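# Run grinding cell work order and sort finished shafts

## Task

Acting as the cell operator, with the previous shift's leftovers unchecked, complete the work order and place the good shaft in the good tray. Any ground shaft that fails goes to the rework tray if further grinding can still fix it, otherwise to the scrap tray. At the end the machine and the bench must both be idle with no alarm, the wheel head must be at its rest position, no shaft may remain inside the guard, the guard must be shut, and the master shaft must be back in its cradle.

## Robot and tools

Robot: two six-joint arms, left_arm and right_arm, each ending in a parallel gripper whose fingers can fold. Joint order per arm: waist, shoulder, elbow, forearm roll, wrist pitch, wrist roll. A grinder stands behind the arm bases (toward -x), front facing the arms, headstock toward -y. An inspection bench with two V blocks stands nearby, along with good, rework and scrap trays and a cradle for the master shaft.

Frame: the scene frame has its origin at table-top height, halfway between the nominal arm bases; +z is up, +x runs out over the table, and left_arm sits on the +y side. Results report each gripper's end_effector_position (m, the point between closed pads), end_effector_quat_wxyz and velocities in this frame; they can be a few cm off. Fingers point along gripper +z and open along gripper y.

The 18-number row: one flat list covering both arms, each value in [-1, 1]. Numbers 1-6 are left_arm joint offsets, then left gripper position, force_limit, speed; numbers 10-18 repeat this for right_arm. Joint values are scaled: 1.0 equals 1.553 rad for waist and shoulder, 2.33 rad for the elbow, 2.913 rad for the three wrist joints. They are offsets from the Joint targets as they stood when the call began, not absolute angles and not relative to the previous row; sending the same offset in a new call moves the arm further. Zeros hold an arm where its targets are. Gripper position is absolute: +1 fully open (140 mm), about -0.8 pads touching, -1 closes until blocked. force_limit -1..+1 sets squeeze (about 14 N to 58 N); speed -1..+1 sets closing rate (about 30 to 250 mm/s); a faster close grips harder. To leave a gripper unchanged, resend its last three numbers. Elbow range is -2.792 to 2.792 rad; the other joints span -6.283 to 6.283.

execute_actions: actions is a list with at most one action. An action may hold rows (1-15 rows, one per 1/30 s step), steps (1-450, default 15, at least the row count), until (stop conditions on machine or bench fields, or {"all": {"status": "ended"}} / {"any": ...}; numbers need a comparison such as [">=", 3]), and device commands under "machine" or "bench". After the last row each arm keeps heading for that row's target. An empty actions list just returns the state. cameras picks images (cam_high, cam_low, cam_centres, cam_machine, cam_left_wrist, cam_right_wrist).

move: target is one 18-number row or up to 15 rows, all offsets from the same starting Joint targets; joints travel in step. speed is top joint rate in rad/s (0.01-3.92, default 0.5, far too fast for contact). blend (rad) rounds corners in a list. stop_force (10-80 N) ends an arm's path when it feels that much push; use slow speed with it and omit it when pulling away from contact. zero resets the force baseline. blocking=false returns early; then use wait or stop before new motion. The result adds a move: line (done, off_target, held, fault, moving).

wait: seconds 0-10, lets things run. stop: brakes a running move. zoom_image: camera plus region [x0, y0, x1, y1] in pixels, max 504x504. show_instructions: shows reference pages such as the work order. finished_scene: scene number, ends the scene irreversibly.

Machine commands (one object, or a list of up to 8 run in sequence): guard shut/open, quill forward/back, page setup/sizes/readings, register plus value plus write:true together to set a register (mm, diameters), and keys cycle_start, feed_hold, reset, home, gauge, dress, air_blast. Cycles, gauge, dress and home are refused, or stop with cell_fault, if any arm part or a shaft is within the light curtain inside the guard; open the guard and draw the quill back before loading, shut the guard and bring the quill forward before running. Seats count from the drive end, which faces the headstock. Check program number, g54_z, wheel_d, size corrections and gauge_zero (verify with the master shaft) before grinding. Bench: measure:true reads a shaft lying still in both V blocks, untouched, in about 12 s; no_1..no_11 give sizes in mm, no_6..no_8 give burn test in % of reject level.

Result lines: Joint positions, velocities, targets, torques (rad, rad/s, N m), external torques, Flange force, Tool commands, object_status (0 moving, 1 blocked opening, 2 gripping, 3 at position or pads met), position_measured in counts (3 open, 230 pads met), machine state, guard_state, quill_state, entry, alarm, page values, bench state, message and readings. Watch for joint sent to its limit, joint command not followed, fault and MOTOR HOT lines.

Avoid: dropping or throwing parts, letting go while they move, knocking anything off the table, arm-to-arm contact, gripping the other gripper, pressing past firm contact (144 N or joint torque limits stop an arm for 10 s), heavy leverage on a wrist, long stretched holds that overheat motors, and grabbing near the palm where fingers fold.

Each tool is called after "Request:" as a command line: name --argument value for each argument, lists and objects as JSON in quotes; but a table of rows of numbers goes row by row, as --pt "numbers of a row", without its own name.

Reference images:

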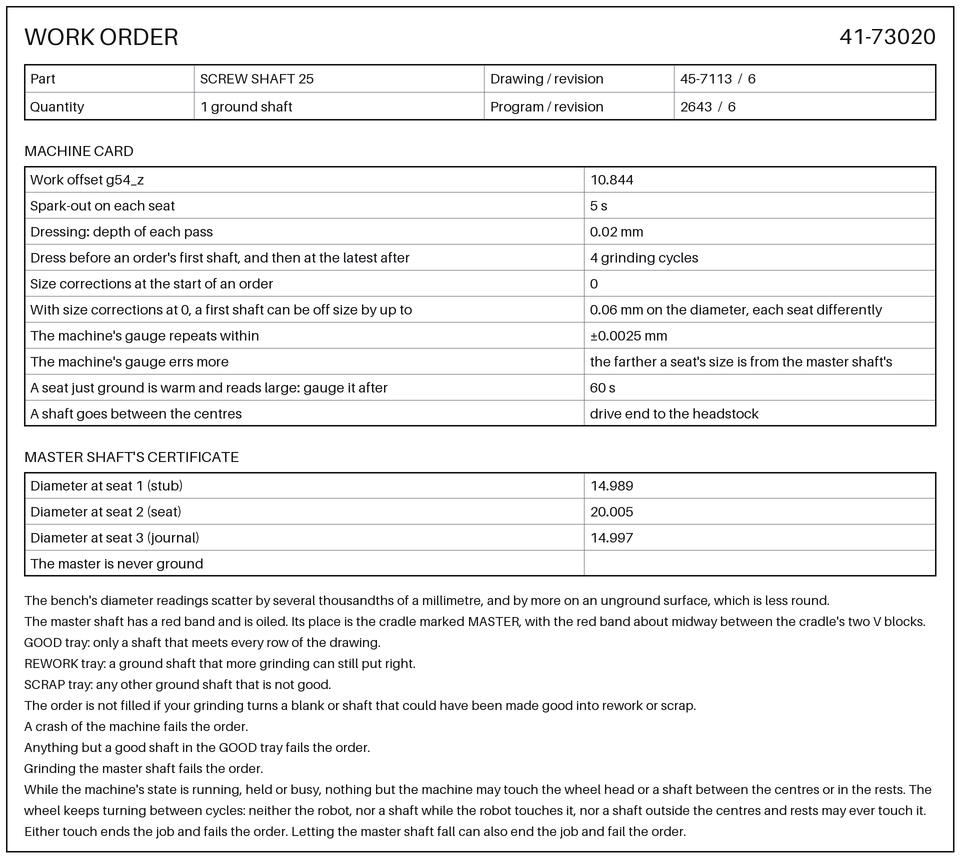

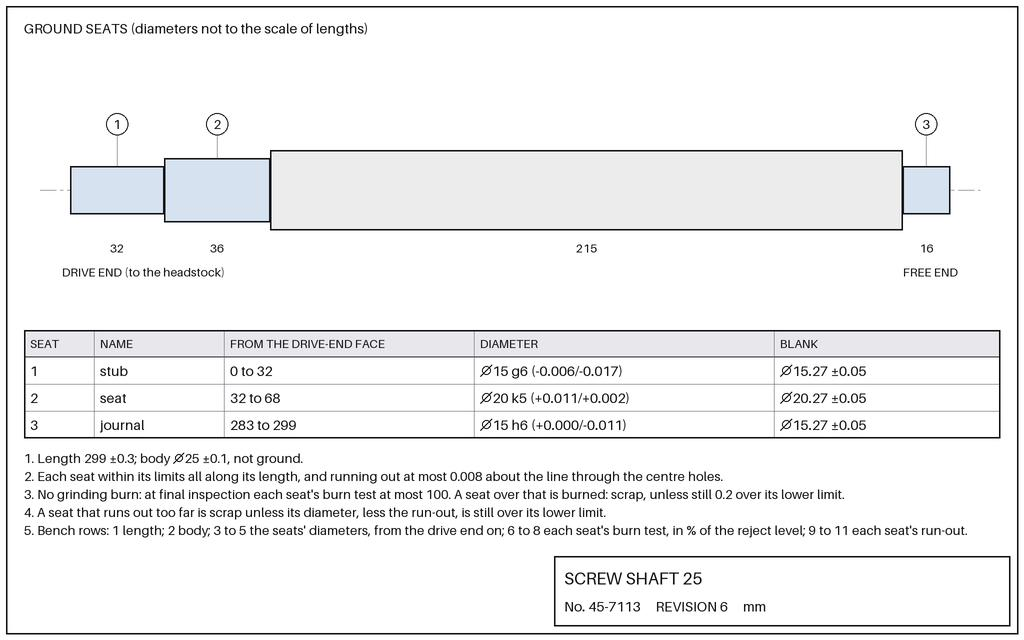

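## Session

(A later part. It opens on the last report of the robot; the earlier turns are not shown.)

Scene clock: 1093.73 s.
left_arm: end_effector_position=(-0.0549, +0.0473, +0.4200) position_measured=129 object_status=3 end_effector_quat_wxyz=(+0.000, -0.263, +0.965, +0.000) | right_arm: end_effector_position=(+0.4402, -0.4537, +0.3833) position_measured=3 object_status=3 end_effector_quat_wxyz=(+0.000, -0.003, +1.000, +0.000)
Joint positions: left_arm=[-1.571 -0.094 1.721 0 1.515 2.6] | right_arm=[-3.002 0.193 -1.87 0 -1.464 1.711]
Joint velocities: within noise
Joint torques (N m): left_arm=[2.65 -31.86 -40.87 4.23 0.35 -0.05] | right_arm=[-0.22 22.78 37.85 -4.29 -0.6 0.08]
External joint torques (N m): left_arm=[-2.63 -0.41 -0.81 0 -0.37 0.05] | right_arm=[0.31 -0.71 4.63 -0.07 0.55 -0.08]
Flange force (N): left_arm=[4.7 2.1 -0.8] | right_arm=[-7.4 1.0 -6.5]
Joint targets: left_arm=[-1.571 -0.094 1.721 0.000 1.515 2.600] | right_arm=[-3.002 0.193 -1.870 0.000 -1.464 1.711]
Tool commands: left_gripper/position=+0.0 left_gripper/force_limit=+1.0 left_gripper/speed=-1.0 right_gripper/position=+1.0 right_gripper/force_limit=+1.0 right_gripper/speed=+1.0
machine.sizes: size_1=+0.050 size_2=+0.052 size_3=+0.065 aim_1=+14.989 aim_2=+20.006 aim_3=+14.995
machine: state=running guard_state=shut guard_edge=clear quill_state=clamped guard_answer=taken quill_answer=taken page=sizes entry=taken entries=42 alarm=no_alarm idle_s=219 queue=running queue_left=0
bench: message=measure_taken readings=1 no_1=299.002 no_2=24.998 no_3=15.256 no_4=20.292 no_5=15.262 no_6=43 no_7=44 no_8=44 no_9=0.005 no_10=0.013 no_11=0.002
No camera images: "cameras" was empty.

Request:
execute_actions --actions '[{"steps":450,"until":{"machine":{"state":["!=","running"]}}}]' --cameras '[]'

Request:
execute_actions --actions '[{"steps":450,"until":{"machine":{"state":["!=","running"]}}}]' --cameras '[]'

Request:
execute_actions --actions '[{"steps":450,"until":{"machine":{"state":["!=","running"]}}}]' --cameras '[]'

Request:
execute_actions --actions '[{"steps":450,"until":{"machine":{"state":["!=","running"]}}}]' --cameras '[]'

Request:
execute_actions --actions '[{"steps":450,"until":{"machine":{"state":["!=","running"]}}}]' --cameras '[]'

Request:
execute_actions --actions '[{"steps":450,"until":{"machine":{"state":["!=","running"]}}}]' --cameras '[]'

Scene clock: 1113.23 s.
left_arm: end_effector_position=(-0.0549, +0.0473, +0.4200) position_measured=129 object_status=3 end_effector_quat_wxyz=(+0.000, -0.263, +0.965, +0.000) | right_arm: end_effector_position=(+0.4402, -0.4537, +0.3833) position_measured=3 object_status=3 end_effector_quat_wxyz=(+0.000, -0.003, +1.000, +0.000)
Joint positions: left_arm=[-1.571 -0.094 1.721 0 1.515 2.6] | right_arm=[-3.002 0.193 -1.87 0 -1.464 1.711]
Joint velocities: within noise
Joint torques (N m): left_arm=[3.1 -31.95 -40.74 4.21 0.3 -0.07] | right_arm=[-0.42 22.62 38.13 -4.29 -0.63 0.08]
External joint torques (N m): left_arm=[-3.07 -0.31 -0.93 0.01 -0.32 0.07] | right_arm=[0.44 -0.08 4.48 -0.08 0.57 -0.08]
Flange force (N): left_arm=[5.6 2.3 -1.0] | right_arm=[-6.1 1.2 -6.4]
Joint targets: left_arm=[-1.571 -0.094 1.721 0.000 1.515 2.600] | right_arm=[-3.002 0.193 -1.870 0.000 -1.464 1.711]
Tool commands: left_gripper/position=+0.0 left_gripper/force_limit=+1.0 left_gripper/speed=-1.0 right_gripper/position=+1.0 right_gripper/force_limit=+1.0 right_gripper/speed=+1.0
machine.sizes: size_1=+0.050 size_2=+0.052 size_3=+0.065 aim_1=+14.989 aim_2=+20.006 aim_3=+14.995
machine: state=running guard_state=shut guard_edge=clear quill_state=clamped guard_answer=taken quill_answer=taken page=sizes entry=taken entries=42 alarm=no_alarm idle_s=238 queue=running queue_left=0
bench: message=measure_taken readings=1 no_1=299.002 no_2=24.998 no_3=15.256 no_4=20.292 no_5=15.262 no_6=43 no_7=44 no_8=44 no_9=0.005 no_10=0.013 no_11=0.002
No camera images: "cameras" was empty.

Scene clock: 1128.43 s.
left_arm: end_effector_position=(-0.0549, +0.0473, +0.4200) position_measured=129 object_status=3 end_effector_quat_wxyz=(+0.000, -0.263, +0.965, +0.000) | right_arm: end_effector_position=(+0.4402, -0.4537, +0.3833) position_measured=3 object_status=3 end_effector_quat_wxyz=(+0.000, -0.003, +1.000, +0.000)
Joint positions: left_arm=[-1.571 -0.094 1.721 0 1.515 2.6] | right_arm=[-3.002 0.193 -1.87 0 -1.464 1.711]
Joint velocities: within noise
Joint torques (N m): left_arm=[2.89 -31.48 -40.76 4.22 0.32 -0.09] | right_arm=[-0.47 22.48 38.21 -4.34 -0.63 0.05]
External joint torques (N m): left_arm=[-2.85 -0.88 -0.95 0.01 -0.34 0.09] | right_arm=[0.45 0.36 4.49 -0.03 0.57 -0.05]
Flange force (N): left_arm=[4.7 2.8 -1.1] | right_arm=[-5.4 1.3 -6.5]
Joint targets: left_arm=[-1.571 -0.094 1.721 0.000 1.515 2.600] | right_arm=[-3.002 0.193 -1.870 0.000 -1.464 1.711]
Tool commands: left_gripper/position=+0.0 left_gripper/force_limit=+1.0 left_gripper/speed=-1.0 right_gripper/position=+1.0 right_gripper/force_limit=+1.0 right_gripper/speed=+1.0
machine.sizes: size_1=+0.050 size_2=+0.052 size_3=+0.065 aim_1=+14.989 aim_2=+20.006 aim_3=+14.995
machine: state=running guard_state=shut guard_edge=clear quill_state=clamped guard_answer=taken quill_answer=taken page=sizes entry=taken entries=42 alarm=no_alarm idle_s=253 queue=running queue_left=0
bench: message=measure_taken readings=1 no_1=299.002 no_2=24.998 no_3=15.256 no_4=20.292 no_5=15.262 no_6=43 no_7=44 no_8=44 no_9=0.005 no_10=0.013 no_11=0.002
No camera images: "cameras" was empty.

Scene clock: 1143.63 s.
left_arm: end_effector_position=(-0.0549, +0.0473, +0.4200) position_measured=129 object_status=3 end_effector_quat_wxyz=(+0.000, -0.263, +0.965, +0.000) | right_arm: end_effector_position=(+0.4402, -0.4537, +0.3833) position_measured=3 object_status=3 end_effector_quat_wxyz=(+0.000, -0.003, +1.000, +0.000)
Joint positions: left_arm=[-1.571 -0.094 1.721 0 1.515 2.6] | right_arm=[-3.002 0.193 -1.87 0 -1.464 1.711]
Joint velocities: within noise
Joint torques (N m): left_arm=[2.88 -31.55 -41.03 4.24 0.36 -0.13] | right_arm=[-0.18 22.32 38.09 -4.35 -0.58 0.07]
External joint torques (N m): left_arm=[-2.8 -0.79 -0.67 0 -0.38 0.13] | right_arm=[0.24 0.03 4.51 -0.02 0.52 -0.07]
Flange force (N): left_arm=[4.5 3.0 -0.5] | right_arm=[-6.0 0.8 -6.5]
Joint targets: left_arm=[-1.571 -0.094 1.721 0.000 1.515 2.600] | right_arm=[-3.002 0.193 -1.870 0.000 -1.464 1.711]
Tool commands: left_gripper/position=+0.0 left_gripper/force_limit=+1.0 left_gripper/speed=-1.0 right_gripper/position=+1.0 right_gripper/force_limit=+1.0 right_gripper/speed=+1.0
machine.sizes: size_1=+0.050 size_2=+0.052 size_3=+0.065 aim_1=+14.989 aim_2=+20.006 aim_3=+14.995
machine: state=running guard_state=shut guard_edge=clear quill_state=clamped guard_answer=taken quill_answer=taken page=sizes entry=taken entries=42 alarm=no_alarm idle_s=268 queue=running queue_left=0
bench: message=measure_taken readings=1 no_1=299.002 no_2=24.998 no_3=15.256 no_4=20.292 no_5=15.262 no_6=43 no_7=44 no_8=44 no_9=0.005 no_10=0.013 no_11=0.002
No camera images: "cameras" was empty.

Scene clock: 1158.83 s.
left_arm: end_effector_position=(-0.0549, +0.0473, +0.4200) position_measured=129 object_status=3 end_effector_quat_wxyz=(+0.000, -0.263, +0.965, +0.000) | right_arm: end_effector_position=(+0.4402, -0.4537, +0.3833) position_measured=3 object_status=3 end_effector_quat_wxyz=(+0.000, -0.003, +1.000, +0.000)
Joint positions: left_arm=[-1.571 -0.094 1.721 0 1.515 2.6] | right_arm=[-3.002 0.193 -1.87 0 -1.464 1.711]
Joint velocities: within noise
Joint torques (N m): left_arm=[3.08 -31.51 -40.74 4.18 0.35 -0.05] | right_arm=[-0.59 22.89 37.86 -4.31 -0.7 0.08]
External joint torques (N m): left_arm=[-3.06 -0.78 -0.94 0.05 -0.37 0.05] | right_arm=[0.63 -0.44 4.73 -0.05 0.64 -0.08]
Flange force (N): left_arm=[5.2 3.0 -1.0] | right_arm=[-7.0 1.7 -6.6]
Joint targets: left_arm=[-1.571 -0.094 1.721 0.000 1.515 2.600] | right_arm=[-3.002 0.193 -1.870 0.000 -1.464 1.711]
Tool commands: left_gripper/position=+0.0 left_gripper/force_limit=+1.0 left_gripper/speed=-1.0 right_gripper/position=+1.0 right_gripper/force_limit=+1.0 right_gripper/speed=+1.0
machine.sizes: size_1=+0.050 size_2=+0.052 size_3=+0.065 aim_1=+14.989 aim_2=+20.006 aim_3=+14.995
machine: state=running guard_state=shut guard_edge=clear quill_state=clamped guard_answer=taken quill_answer=taken page=sizes entry=taken entries=42 alarm=no_alarm idle_s=284 queue=running queue_left=0
bench: message=measure_taken readings=1 no_1=299.002 no_2=24.998 no_3=15.256 no_4=20.292 no_5=15.262 no_6=43 no_7=44 no_8=44 no_9=0.005 no_10=0.013 no_11=0.002
No camera images: "cameras" was empty.

Scene clock: 1174.03 s.
left_arm: end_effector_position=(-0.0549, +0.0473, +0.4200) position_measured=129 object_status=3 end_effector_quat_wxyz=(+0.000, -0.263, +0.965, +0.000) | right_arm: end_effector_position=(+0.4402, -0.4537, +0.3833) position_measured=3 object_status=3 end_effector_quat_wxyz=(+0.000, -0.003, +1.000, +0.000)
Joint positions: left_arm=[-1.571 -0.094 1.721 0 1.515 2.6] | right_arm=[-3.002 0.193 -1.87 0 -1.464 1.711]
Joint velocities: within noise
Joint torques (N m): left_arm=[2.72 -31.57 -40.63 4.21 0.28 -0.01] | right_arm=[-0.43 22.56 38.05 -4.37 -0.66 0.1]
External joint torques (N m): left_arm=[-2.74 -0.81 -1.18 0.03 -0.3 0.01] | right_arm=[0.46 -0.08 4.54 0.01 0.6 -0.1]
Flange force (N): left_arm=[4.9 2.4 -1.6] | right_arm=[-6.2 1.2 -6.4]
Joint targets: left_arm=[-1.571 -0.094 1.721 0.000 1.515 2.600] | right_arm=[-3.002 0.193 -1.870 0.000 -1.464 1.711]
Tool commands: left_gripper/position=+0.0 left_gripper/force_limit=+1.0 left_gripper/speed=-1.0 right_gripper/position=+1.0 right_gripper/force_limit=+1.0 right_gripper/speed=+1.0
machine.sizes: size_1=+0.050 size_2=+0.052 size_3=+0.065 aim_1=+14.989 aim_2=+20.006 aim_3=+14.995
machine: state=running guard_state=shut guard_edge=clear quill_state=clamped guard_answer=taken quill_answer=taken page=sizes entry=taken entries=42 alarm=no_alarm idle_s=299 queue=running queue_left=0
bench: message=measure_taken readings=1 no_1=299.002 no_2=24.998 no_3=15.256 no_4=20.292 no_5=15.262 no_6=43 no_7=44 no_8=44 no_9=0.005 no_10=0.013 no_11=0.002
No camera images: "cameras" was empty.

Scene clock: 1189.23 s.
left_arm: end_effector_position=(-0.0549, +0.0473, +0.4200) position_measured=129 object_status=3 end_effector_quat_wxyz=(+0.000, -0.263, +0.965, +0.000) | right_arm: end_effector_position=(+0.4402, -0.4537, +0.3833) position_measured=3 object_status=3 end_effector_quat_wxyz=(+0.000, -0.003, +1.000, +0.000)
Joint positions: left_arm=[-1.571 -0.094 1.721 0 1.515 2.6] | right_arm=[-3.002 0.193 -1.87 0 -1.464 1.711]
Joint velocities: within noise
Joint torques (N m): left_arm=[2.86 -31.49 -40.82 4.18 0.3 -0.06] | right_arm=[-0.84 23.08 37.93 -4.34 -0.6 0.05]
External joint torques (N m): left_arm=[-2.75 -1.18 -0.95 0.06 -0.32 0.06] | right_arm=[0.89 -0.72 4.64 -0.02 0.55 -0.05]
Flange force (N): left_arm=[4.4 3.2 -1.2] | right_arm=[-7.3 2.4 -6.6]
Joint targets: left_arm=[-1.571 -0.094 1.721 0.000 1.515 2.600] | right_arm=[-3.002 0.193 -1.870 0.000 -1.464 1.711]
Tool commands: left_gripper/position=+0.0 left_gripper/force_limit=+1.0 left_gripper/speed=-1.0 right_gripper/position=+1.0 right_gripper/force_limit=+1.0 right_gripper/speed=+1.0
machine.sizes: size_1=+0.050 size_2=+0.052 size_3=+0.065 aim_1=+14.989 aim_2=+20.006 aim_3=+14.995
machine: state=running guard_state=shut guard_edge=clear quill_state=clamped guard_answer=taken quill_answer=taken page=sizes entry=taken entries=42 alarm=no_alarm idle_s=314 queue=running queue_left=0
bench: message=measure_taken readings=1 no_1=299.002 no_2=24.998 no_3=15.256 no_4=20.292 no_5=15.262 no_6=43 no_7=44 no_8=44 no_9=0.005 no_10=0.013 no_11=0.002
No camera images: "cameras" was empty.

Request:
execute_actions --actions '[{"machine":{"page":"readings"},"steps":450,"until":{"machine":{"state":["!=","running"]}}}]' --cameras '["cam_machine"]'

Request:
execute_actions --actions '[{"steps":450,"until":{"machine":{"state":["!=","running"]}}}]' --cameras '[]'

Scene clock: 1204.80 s.
left_arm: end_effector_position=(-0.0549, +0.0473, +0.4200) position_measured=129 object_status=3 end_effector_quat_wxyz=(+0.000, -0.263, +0.965, +0.000) | right_arm: end_effector_position=(+0.4402, -0.4537, +0.3833) position_measured=3 object_status=3 end_effector_quat_wxyz=(+0.000, -0.003, +1.000, +0.000)
Joint positions: left_arm=[-1.571 -0.094 1.721 0 1.515 2.6] | right_arm=[-3.002 0.193 -1.87 0 -1.464 1.711]
Joint velocities: within noise
Joint torques (N m): left_arm=[3.09 -31.32 -40.66 4.17 0.3 -0.07] | right_arm=[-0.65 22.36 37.91 -4.26 -0.62 0.05]
External joint torques (N m): left_arm=[-3 -1.18 -1.08 0.06 -0.32 0.07] | right_arm=[0.72 -0.12 4.67 -0.09 0.57 -0.05]
Flange force (N): left_arm=[4.9 3.3 -1.4] | right_arm=[-6.4 1.9 -6.7]
Joint targets: left_arm=[-1.571 -0.094 1.721 0.000 1.515 2.600] | right_arm=[-3.002 0.193 -1.870 0.000 -1.464 1.711]
Tool commands: left_gripper/position=+0.0 left_gripper/force_limit=+1.0 left_gripper/speed=-1.0 right_gripper/position=+1.0 right_gripper/force_limit=+1.0 right_gripper/speed=+1.0
machine.readings: gauge_d=+15.110 gauge_d_1=+0.000 gauge_d_2=+0.000 gauge_d_3=+0.000 pos_x=+0.000 pos_z=+0.000 load_peak=+11.0 cycles=+2
machine: state=done guard_state=shut guard_edge=clear quill_state=clamped guard_answer=taken quill_answer=taken page=readings entry=taken entries=42 alarm=no_alarm idle_s=0 queue=done queue_left=0
bench: message=measure_taken readings=1 no_1=299.002 no_2=24.998 no_3=15.256 no_4=20.292 no_5=15.262 no_6=43 no_7=44 no_8=44 no_9=0.005 no_10=0.013 no_11=0.002
Images, in order (width x height): cam_machine 672x504.

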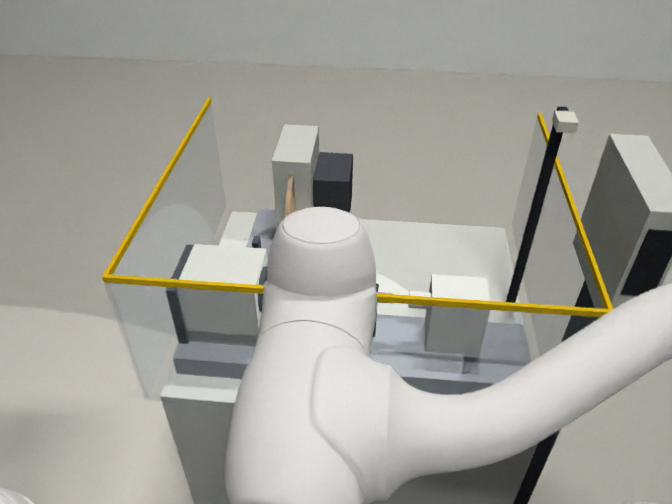

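Scene clock: 1205.03 s.
left_arm: end_effector_position=(-0.0549, +0.0473, +0.4200) position_measured=129 object_status=3 end_effector_quat_wxyz=(+0.000, -0.263, +0.965, +0.000) | right_arm: end_effector_position=(+0.4402, -0.4537, +0.3833) position_measured=3 object_status=3 end_effector_quat_wxyz=(+0.000, -0.003, +1.000, +0.000)
Joint positions: left_arm=[-1.571 -0.094 1.721 0 1.515 2.6] | right_arm=[-3.002 0.193 -1.87 0 -1.464 1.711]
Joint velocities: within noise
Joint torques (N m): left_arm=[3 -31.34 -40.6 4.2 0.3 -0.12] | right_arm=[-0.51 22.53 37.96 -4.29 -0.68 0.09]
External joint torques (N m): left_arm=[-2.96 -0.95 -1.08 0.03 -0.32 0.12] | right_arm=[0.55 -0.11 4.64 -0.06 0.63 -0.09]
Flange force (N): left_arm=[4.9 2.9 -1.4] | right_arm=[-6.4 1.4 -6.5]
Joint targets: left_arm=[-1.571 -0.094 1.721 0.000 1.515 2.600] | right_arm=[-3.002 0.193 -1.870 0.000 -1.464 1.711]
Tool commands: left_gripper/position=+0.0 left_gripper/force_limit=+1.0 left_gripper/speed=-1.0 right_gripper/position=+1.0 right_gripper/force_limit=+1.0 right_gripper/speed=+1.0
machine.readings: gauge_d=+15.110 gauge_d_1=+0.000 gauge_d_2=+0.000 gauge_d_3=+0.000 pos_x=+0.000 pos_z=+0.000 load_peak=+11.0 cycles=+2
machine: state=done guard_state=shut guard_edge=clear quill_state=clamped guard_answer=taken quill_answer=taken page=readings entry=taken entries=42 alarm=no_alarm idle_s=0 queue=done queue_left=0
bench: message=measure_taken readings=1 no_1=299.002 no_2=24.998 no_3=15.256 no_4=20.292 no_5=15.262 no_6=43 no_7=44 no_8=44 no_9=0.005 no_10=0.013 no_11=0.002
No camera images: "cameras" was empty.

Request:
execute_actions --actions '[{"steps":450,"until":{"machine":{"idle_s":[">=",62]}}}]' --cameras '[]'

Request:
execute_actions --actions '[{"steps":450,"until":{"machine":{"idle_s":[">=",62]}}}]' --cameras '[]'

Request:
execute_actions --actions '[{"steps":450,"until":{"machine":{"idle_s":[">=",62]}}}]' --cameras '[]'

Request:
execute_actions --actions '[{"steps":450,"until":{"machine":{"idle_s":[">=",62]}}}]' --cameras '[]'

Request:
execute_actions --actions '[{"machine":[{"register":"gauge_at","value":1,"write":true,"gauge":true},{"register":"gauge_at","value":2,"write":true,"gauge":true},{"register":"gauge_at","value":3,"write":true,"gauge":true}],"steps":450,"until":{"machine":{"queue":"done"}}}]' --cameras '[]'

Request:
execute_actions --actions '[{"machine":[{"register":"gauge_at","value":1,"write":true,"gauge":true},{"register":"gauge_at","value":2,"write":true,"gauge":true},{"register":"gauge_at","value":3,"write":true,"gauge":true}],"steps":450,"until":{"machine":{"queue":"done"}}}]' --cameras '[]'

Request:
execute_actions --actions '[{"machine":[{"register":"gauge_at","value":1,"write":true,"gauge":true},{"register":"gauge_at","value":2,"write":true,"gauge":true},{"register":"gauge_at","value":3,"write":true,"gauge":true}],"steps":450,"until":{"machine":{"queue":"done"}}}]' --cameras '[]'

Scene clock: 1228.57 s.
left_arm: end_effector_position=(-0.0549, +0.0473, +0.4200) position_measured=129 object_status=3 end_effector_quat_wxyz=(+0.000, -0.263, +0.965, +0.000) | right_arm: end_effector_position=(+0.4402, -0.4537, +0.3833) position_measured=3 object_status=3 end_effector_quat_wxyz=(+0.000, -0.003, +1.000, +0.000)
Joint positions: left_arm=[-1.571 -0.094 1.721 0 1.515 2.6] | right_arm=[-3.002 0.193 -1.87 0 -1.464 1.711]
Joint velocities: within noise
Joint torques (N m): left_arm=[2.99 -31.21 -40.77 4.22 0.33 -0.11] | right_arm=[-0.26 22.56 37.97 -4.3 -0.67 0.03]
External joint torques (N m): left_arm=[-2.94 -0.93 -0.9 0.01 -0.35 0.11] | right_arm=[0.26 0.08 4.72 -0.07 0.61 -0.03]
Flange force (N): left_arm=[4.8 3.0 -1.0] | right_arm=[-6.3 0.9 -6.7]
Joint targets: left_arm=[-1.571 -0.094 1.721 0.000 1.515 2.600] | right_arm=[-3.002 0.193 -1.870 0.000 -1.464 1.711]
Tool commands: left_gripper/position=+0.0 left_gripper/force_limit=+1.0 left_gripper/speed=-1.0 right_gripper/position=+1.0 right_gripper/force_limit=+1.0 right_gripper/speed=+1.0
machine.readings: gauge_d=+15.110 gauge_d_1=+0.000 gauge_d_2=+0.000 gauge_d_3=+0.000 pos_x=+0.000 pos_z=+0.000 load_peak=+11.0 cycles=+2
machine: state=done guard_state=shut guard_edge=clear quill_state=clamped guard_answer=taken quill_answer=taken page=readings entry=taken entries=42 alarm=no_alarm idle_s=24 queue=done queue_left=0
bench: message=measure_taken readings=1 no_1=299.002 no_2=24.998 no_3=15.256 no_4=20.292 no_5=15.262 no_6=43 no_7=44 no_8=44 no_9=0.005 no_10=0.013 no_11=0.002
No camera images: "cameras" was empty.

Scene clock: 1243.77 s.
left_arm: end_effector_position=(-0.0549, +0.0473, +0.4200) position_measured=129 object_status=3 end_effector_quat_wxyz=(+0.000, -0.263, +0.965, +0.000) | right_arm: end_effector_position=(+0.4402, -0.4537, +0.3833) position_measured=3 object_status=3 end_effector_quat_wxyz=(+0.000, -0.003, +1.000, +0.000)
Joint positions: left_arm=[-1.571 -0.094 1.721 0 1.515 2.6] | right_arm=[-3.002 0.193 -1.87 0 -1.464 1.711]
Joint velocities: within noise
Joint torques (N m): left_arm=[2.78 -31.9 -40.76 4.15 0.33 -0.12] | right_arm=[-0.87 22.48 38.07 -4.31 -0.66 0]
External joint torques (N m): left_arm=[-2.66 -0.58 -1 0.1 -0.34 0.12] | right_arm=[0.92 -0.02 4.57 -0.06 0.6 0]
Flange force (N): left_arm=[4.6 2.1 -1.1] | right_arm=[-6.0 2.5 -6.5]
Joint targets: left_arm=[-1.571 -0.094 1.721 0.000 1.515 2.600] | right_arm=[-3.002 0.193 -1.870 0.000 -1.464 1.711]
Tool commands: left_gripper/position=+0.0 left_gripper/force_limit=+1.0 left_gripper/speed=-1.0 right_gripper/position=+1.0 right_gripper/force_limit=+1.0 right_gripper/speed=+1.0
machine.readings: gauge_d=+15.110 gauge_d_1=+0.000 gauge_d_2=+0.000 gauge_d_3=+0.000 pos_x=+0.000 pos_z=+0.000 load_peak=+11.0 cycles=+2
machine: state=done guard_state=shut guard_edge=clear quill_state=clamped guard_answer=taken quill_answer=taken page=readings entry=taken entries=42 alarm=no_alarm idle_s=39 queue=done queue_left=0
bench: message=measure_taken readings=1 no_1=299.002 no_2=24.998 no_3=15.256 no_4=20.292 no_5=15.262 no_6=43 no_7=44 no_8=44 no_9=0.005 no_10=0.013 no_11=0.002
No camera images: "cameras" was empty.

Scene clock: 1258.97 s.
left_arm: end_effector_position=(-0.0549, +0.0473, +0.4200) position_measured=129 object_status=3 end_effector_quat_wxyz=(+0.000, -0.263, +0.965, +0.000) | right_arm: end_effector_position=(+0.4402, -0.4537, +0.3833) position_measured=3 object_status=3 end_effector_quat_wxyz=(+0.000, -0.003, +1.000, +0.000)
Joint positions: left_arm=[-1.571 -0.094 1.721 0 1.515 2.6] | right_arm=[-3.002 0.193 -1.87 0 -1.464 1.711]
Joint velocities: within noise
Joint torques (N m): left_arm=[3.08 -31.16 -40.83 4.23 0.36 -0.1] | right_arm=[-0.41 22.28 37.97 -4.29 -0.56 0.05]
External joint torques (N m): left_arm=[-2.97 -1.27 -0.97 0.01 -0.38 0.1] | right_arm=[0.45 0.1 4.62 -0.07 0.49 -0.05]
Flange force (N): left_arm=[4.6 3.5 -1.1] | right_arm=[-6.0 1.3 -6.8]
Joint targets: left_arm=[-1.571 -0.094 1.721 0.000 1.515 2.600] | right_arm=[-3.002 0.193 -1.870 0.000 -1.464 1.711]
Tool commands: left_gripper/position=+0.0 left_gripper/force_limit=+1.0 left_gripper/speed=-1.0 right_gripper/position=+1.0 right_gripper/force_limit=+1.0 right_gripper/speed=+1.0
machine.readings: gauge_d=+15.110 gauge_d_1=+0.000 gauge_d_2=+0.000 gauge_d_3=+0.000 pos_x=+0.000 pos_z=+0.000 load_peak=+11.0 cycles=+2
machine: state=done guard_state=shut guard_edge=clear quill_state=clamped guard_answer=taken quill_answer=taken page=readings entry=taken entries=42 alarm=no_alarm idle_s=54 queue=done queue_left=0
bench: message=measure_taken readings=1 no_1=299.002 no_2=24.998 no_3=15.256 no_4=20.292 no_5=15.262 no_6=43 no_7=44 no_8=44 no_9=0.005 no_10=0.013 no_11=0.002
No camera images: "cameras" was empty.

Scene clock: 1266.87 s.
left_arm: end_effector_position=(-0.0549, +0.0473, +0.4200) position_measured=129 object_status=3 end_effector_quat_wxyz=(+0.000, -0.263, +0.965, +0.000) | right_arm: end_effector_position=(+0.4402, -0.4537, +0.3833) position_measured=3 object_status=3 end_effector_quat_wxyz=(+0.000, -0.003, +1.000, +0.000)
Joint positions: left_arm=[-1.571 -0.094 1.721 0 1.515 2.6] | right_arm=[-3.002 0.193 -1.87 0 -1.464 1.711]
Joint velocities: within noise
Joint torques (N m): left_arm=[3.06 -31.51 -40.83 4.24 0.3 -0.04] | right_arm=[-0.07 22.08 37.96 -4.37 -0.61 0.04]
External joint torques (N m): left_arm=[-2.89 -1.08 -0.98 0.01 -0.32 0.04] | right_arm=[0.12 0.31 4.63 0.01 0.55 -0.04]
Flange force (N): left_arm=[4.8 3.2 -1.2] | right_arm=[-5.8 0.5 -6.7]
Joint targets: left_arm=[-1.571 -0.094 1.721 0.000 1.515 2.600] | right_arm=[-3.002 0.193 -1.870 0.000 -1.464 1.711]
Tool commands: left_gripper/position=+0.0 left_gripper/force_limit=+1.0 left_gripper/speed=-1.0 right_gripper/position=+1.0 right_gripper/force_limit=+1.0 right_gripper/speed=+1.0
machine.readings: gauge_d=+15.110 gauge_d_1=+0.000 gauge_d_2=+0.000 gauge_d_3=+0.000 pos_x=+0.000 pos_z=+0.000 load_peak=+11.0 cycles=+2
machine: state=done guard_state=shut guard_edge=clear quill_state=clamped guard_answer=taken quill_answer=taken page=readings entry=taken entries=42 alarm=no_alarm idle_s=62 queue=done queue_left=0
bench: message=measure_taken readings=1 no_1=299.002 no_2=24.998 no_3=15.256 no_4=20.292 no_5=15.262 no_6=43 no_7=44 no_8=44 no_9=0.005 no_10=0.013 no_11=0.002
No camera images: "cameras" was empty.

Scene clock: 1279.20 s.
left_arm: end_effector_position=(-0.0549, +0.0473, +0.4200) position_measured=129 object_status=3 end_effector_quat_wxyz=(+0.000, -0.263, +0.965, +0.000) | right_arm: end_effector_position=(+0.4402, -0.4537, +0.3833) position_measured=3 object_status=3 end_effector_quat_wxyz=(+0.000, -0.003, +1.000, +0.000)
Joint positions: left_arm=[-1.571 -0.094 1.721 0 1.515 2.6] | right_arm=[-3.002 0.193 -1.87 0 -1.464 1.711]
Joint velocities: within noise
Joint torques (N m): left_arm=[2.62 -31.52 -40.78 4.21 0.29 -0.08] | right_arm=[-0.08 22.64 37.99 -4.35 -0.64 0.1]
External joint torques (N m): left_arm=[-2.43 -1.21 -1.1 0.05 -0.3 0.08] | right_arm=[0.15 -0.44 4.61 -0.02 0.59 -0.1]
Flange force (N): left_arm=[3.9 2.7 -1.5] | right_arm=[-7.0 0.6 -6.5]
Joint targets: left_arm=[-1.571 -0.094 1.721 0.000 1.515 2.600] | right_arm=[-3.002 0.193 -1.870 0.000 -1.464 1.711]
Tool commands: left_gripper/position=+0.0 left_gripper/force_limit=+1.0 left_gripper/speed=-1.0 right_gripper/position=+1.0 right_gripper/force_limit=+1.0 right_gripper/speed=+1.0
machine.readings: gauge_d=+15.028 gauge_d_1=+15.020 gauge_d_2=+20.038 gauge_d_3=+15.028 pos_x=+0.000 pos_z=+0.000 load_peak=+11.0 cycles=+2
machine: state=done guard_state=shut guard_edge=clear quill_state=clamped guard_answer=taken quill_answer=taken page=readings entry=taken entries=48 alarm=no_alarm idle_s=74 queue=done queue_left=0
bench: message=measure_taken readings=1 no_1=299.002 no_2=24.998 no_3=15.256 no_4=20.292 no_5=15.262 no_6=43 no_7=44 no_8=44 no_9=0.005 no_10=0.013 no_11=0.002
No camera images: "cameras" was empty.

Scene clock: 1291.53 s.
left_arm: end_effector_position=(-0.0549, +0.0473, +0.4200) position_measured=129 object_status=3 end_effector_quat_wxyz=(+0.000, -0.263, +0.965, +0.000) | right_arm: end_effector_position=(+0.4402, -0.4537, +0.3833) position_measured=3 object_status=3 end_effector_quat_wxyz=(+0.000, -0.003, +1.000, +0.000)
Joint positions: left_arm=[-1.571 -0.094 1.721 0 1.515 2.6] | right_arm=[-3.002 0.193 -1.87 0 -1.464 1.711]
Joint velocities: within noise
Joint torques (N m): left_arm=[2.77 -31.57 -40.75 4.2 0.31 -0.04] | right_arm=[-0.57 22.43 38.04 -4.35 -0.64 0.09]
External joint torques (N m): left_arm=[-2.7 -0.65 -0.94 0.03 -0.33 0.04] | right_arm=[0.59 0.15 4.61 -0.01 0.58 -0.09]
Flange force (N): left_arm=[4.7 2.4 -1.1] | right_arm=[-5.9 1.5 -6.6]
Joint targets: left_arm=[-1.571 -0.094 1.721 0.000 1.515 2.600] | right_arm=[-3.002 0.193 -1.870 0.000 -1.464 1.711]
Tool commands: left_gripper/position=+0.0 left_gripper/force_limit=+1.0 left_gripper/speed=-1.0 right_gripper/position=+1.0 right_gripper/force_limit=+1.0 right_gripper/speed=+1.0
machine.readings: gauge_d=+15.027 gauge_d_1=+15.020 gauge_d_2=+20.037 gauge_d_3=+15.027 pos_x=+0.000 pos_z=+0.000 load_peak=+11.0 cycles=+2
machine: state=done guard_state=shut guard_edge=clear quill_state=clamped guard_answer=taken quill_answer=taken page=readings entry=taken entries=54 alarm=no_alarm idle_s=86 queue=done queue_left=0
bench: message=measure_taken readings=1 no_1=299.002 no_2=24.998 no_3=15.256 no_4=20.292 no_5=15.262 no_6=43 no_7=44 no_8=44 no_9=0.005 no_10=0.013 no_11=0.002
No camera images: "cameras" was empty.

Scene clock: 1303.87 s.
left_arm: end_effector_position=(-0.0549, +0.0473, +0.4200) position_measured=129 object_status=3 end_effector_quat_wxyz=(+0.000, -0.263, +0.965, +0.000) | right_arm: end_effector_position=(+0.4402, -0.4537, +0.3833) position_measured=3 object_status=3 end_effector_quat_wxyz=(+0.000, -0.003, +1.000, +0.000)
Joint positions: left_arm=[-1.571 -0.094 1.721 0 1.515 2.6] | right_arm=[-3.002 0.193 -1.87 0 -1.464 1.711]
Joint velocities: within noise
Joint torques (N m): left_arm=[3.18 -31.52 -40.75 4.18 0.37 -0.04] | right_arm=[-0.09 22.66 38.12 -4.33 -0.69 0.07]
External joint torques (N m): left_arm=[-3.15 -1.26 -1.09 0.06 -0.38 0.05] | right_arm=[0.1 -0.12 4.45 -0.03 0.62 -0.07]
Flange force (N): left_arm=[5.1 3.6 -1.3] | right_arm=[-6.3 0.5 -6.2]
Joint targets: left_arm=[-1.571 -0.094 1.721 0.000 1.515 2.600] | right_arm=[-3.002 0.193 -1.870 0.000 -1.464 1.711]
Tool commands: left_gripper/position=+0.0 left_gripper/force_limit=+1.0 left_gripper/speed=-1.0 right_gripper/position=+1.0 right_gripper/force_limit=+1.0 right_gripper/speed=+1.0
machine.readings: gauge_d=+15.028 gauge_d_1=+15.020 gauge_d_2=+20.038 gauge_d_3=+15.028 pos_x=+0.000 pos_z=+0.000 load_peak=+11.0 cycles=+2
machine: state=done guard_state=shut guard_edge=clear quill_state=clamped guard_answer=taken quill_answer=taken page=readings entry=taken entries=60 alarm=no_alarm idle_s=98 queue=done queue_left=0
bench: message=measure_taken readings=1 no_1=299.002 no_2=24.998 no_3=15.256 no_4=20.292 no_5=15.262 no_6=43 no_7=44 no_8=44 no_9=0.005 no_10=0.013 no_11=0.002
No camera images: "cameras" was empty.


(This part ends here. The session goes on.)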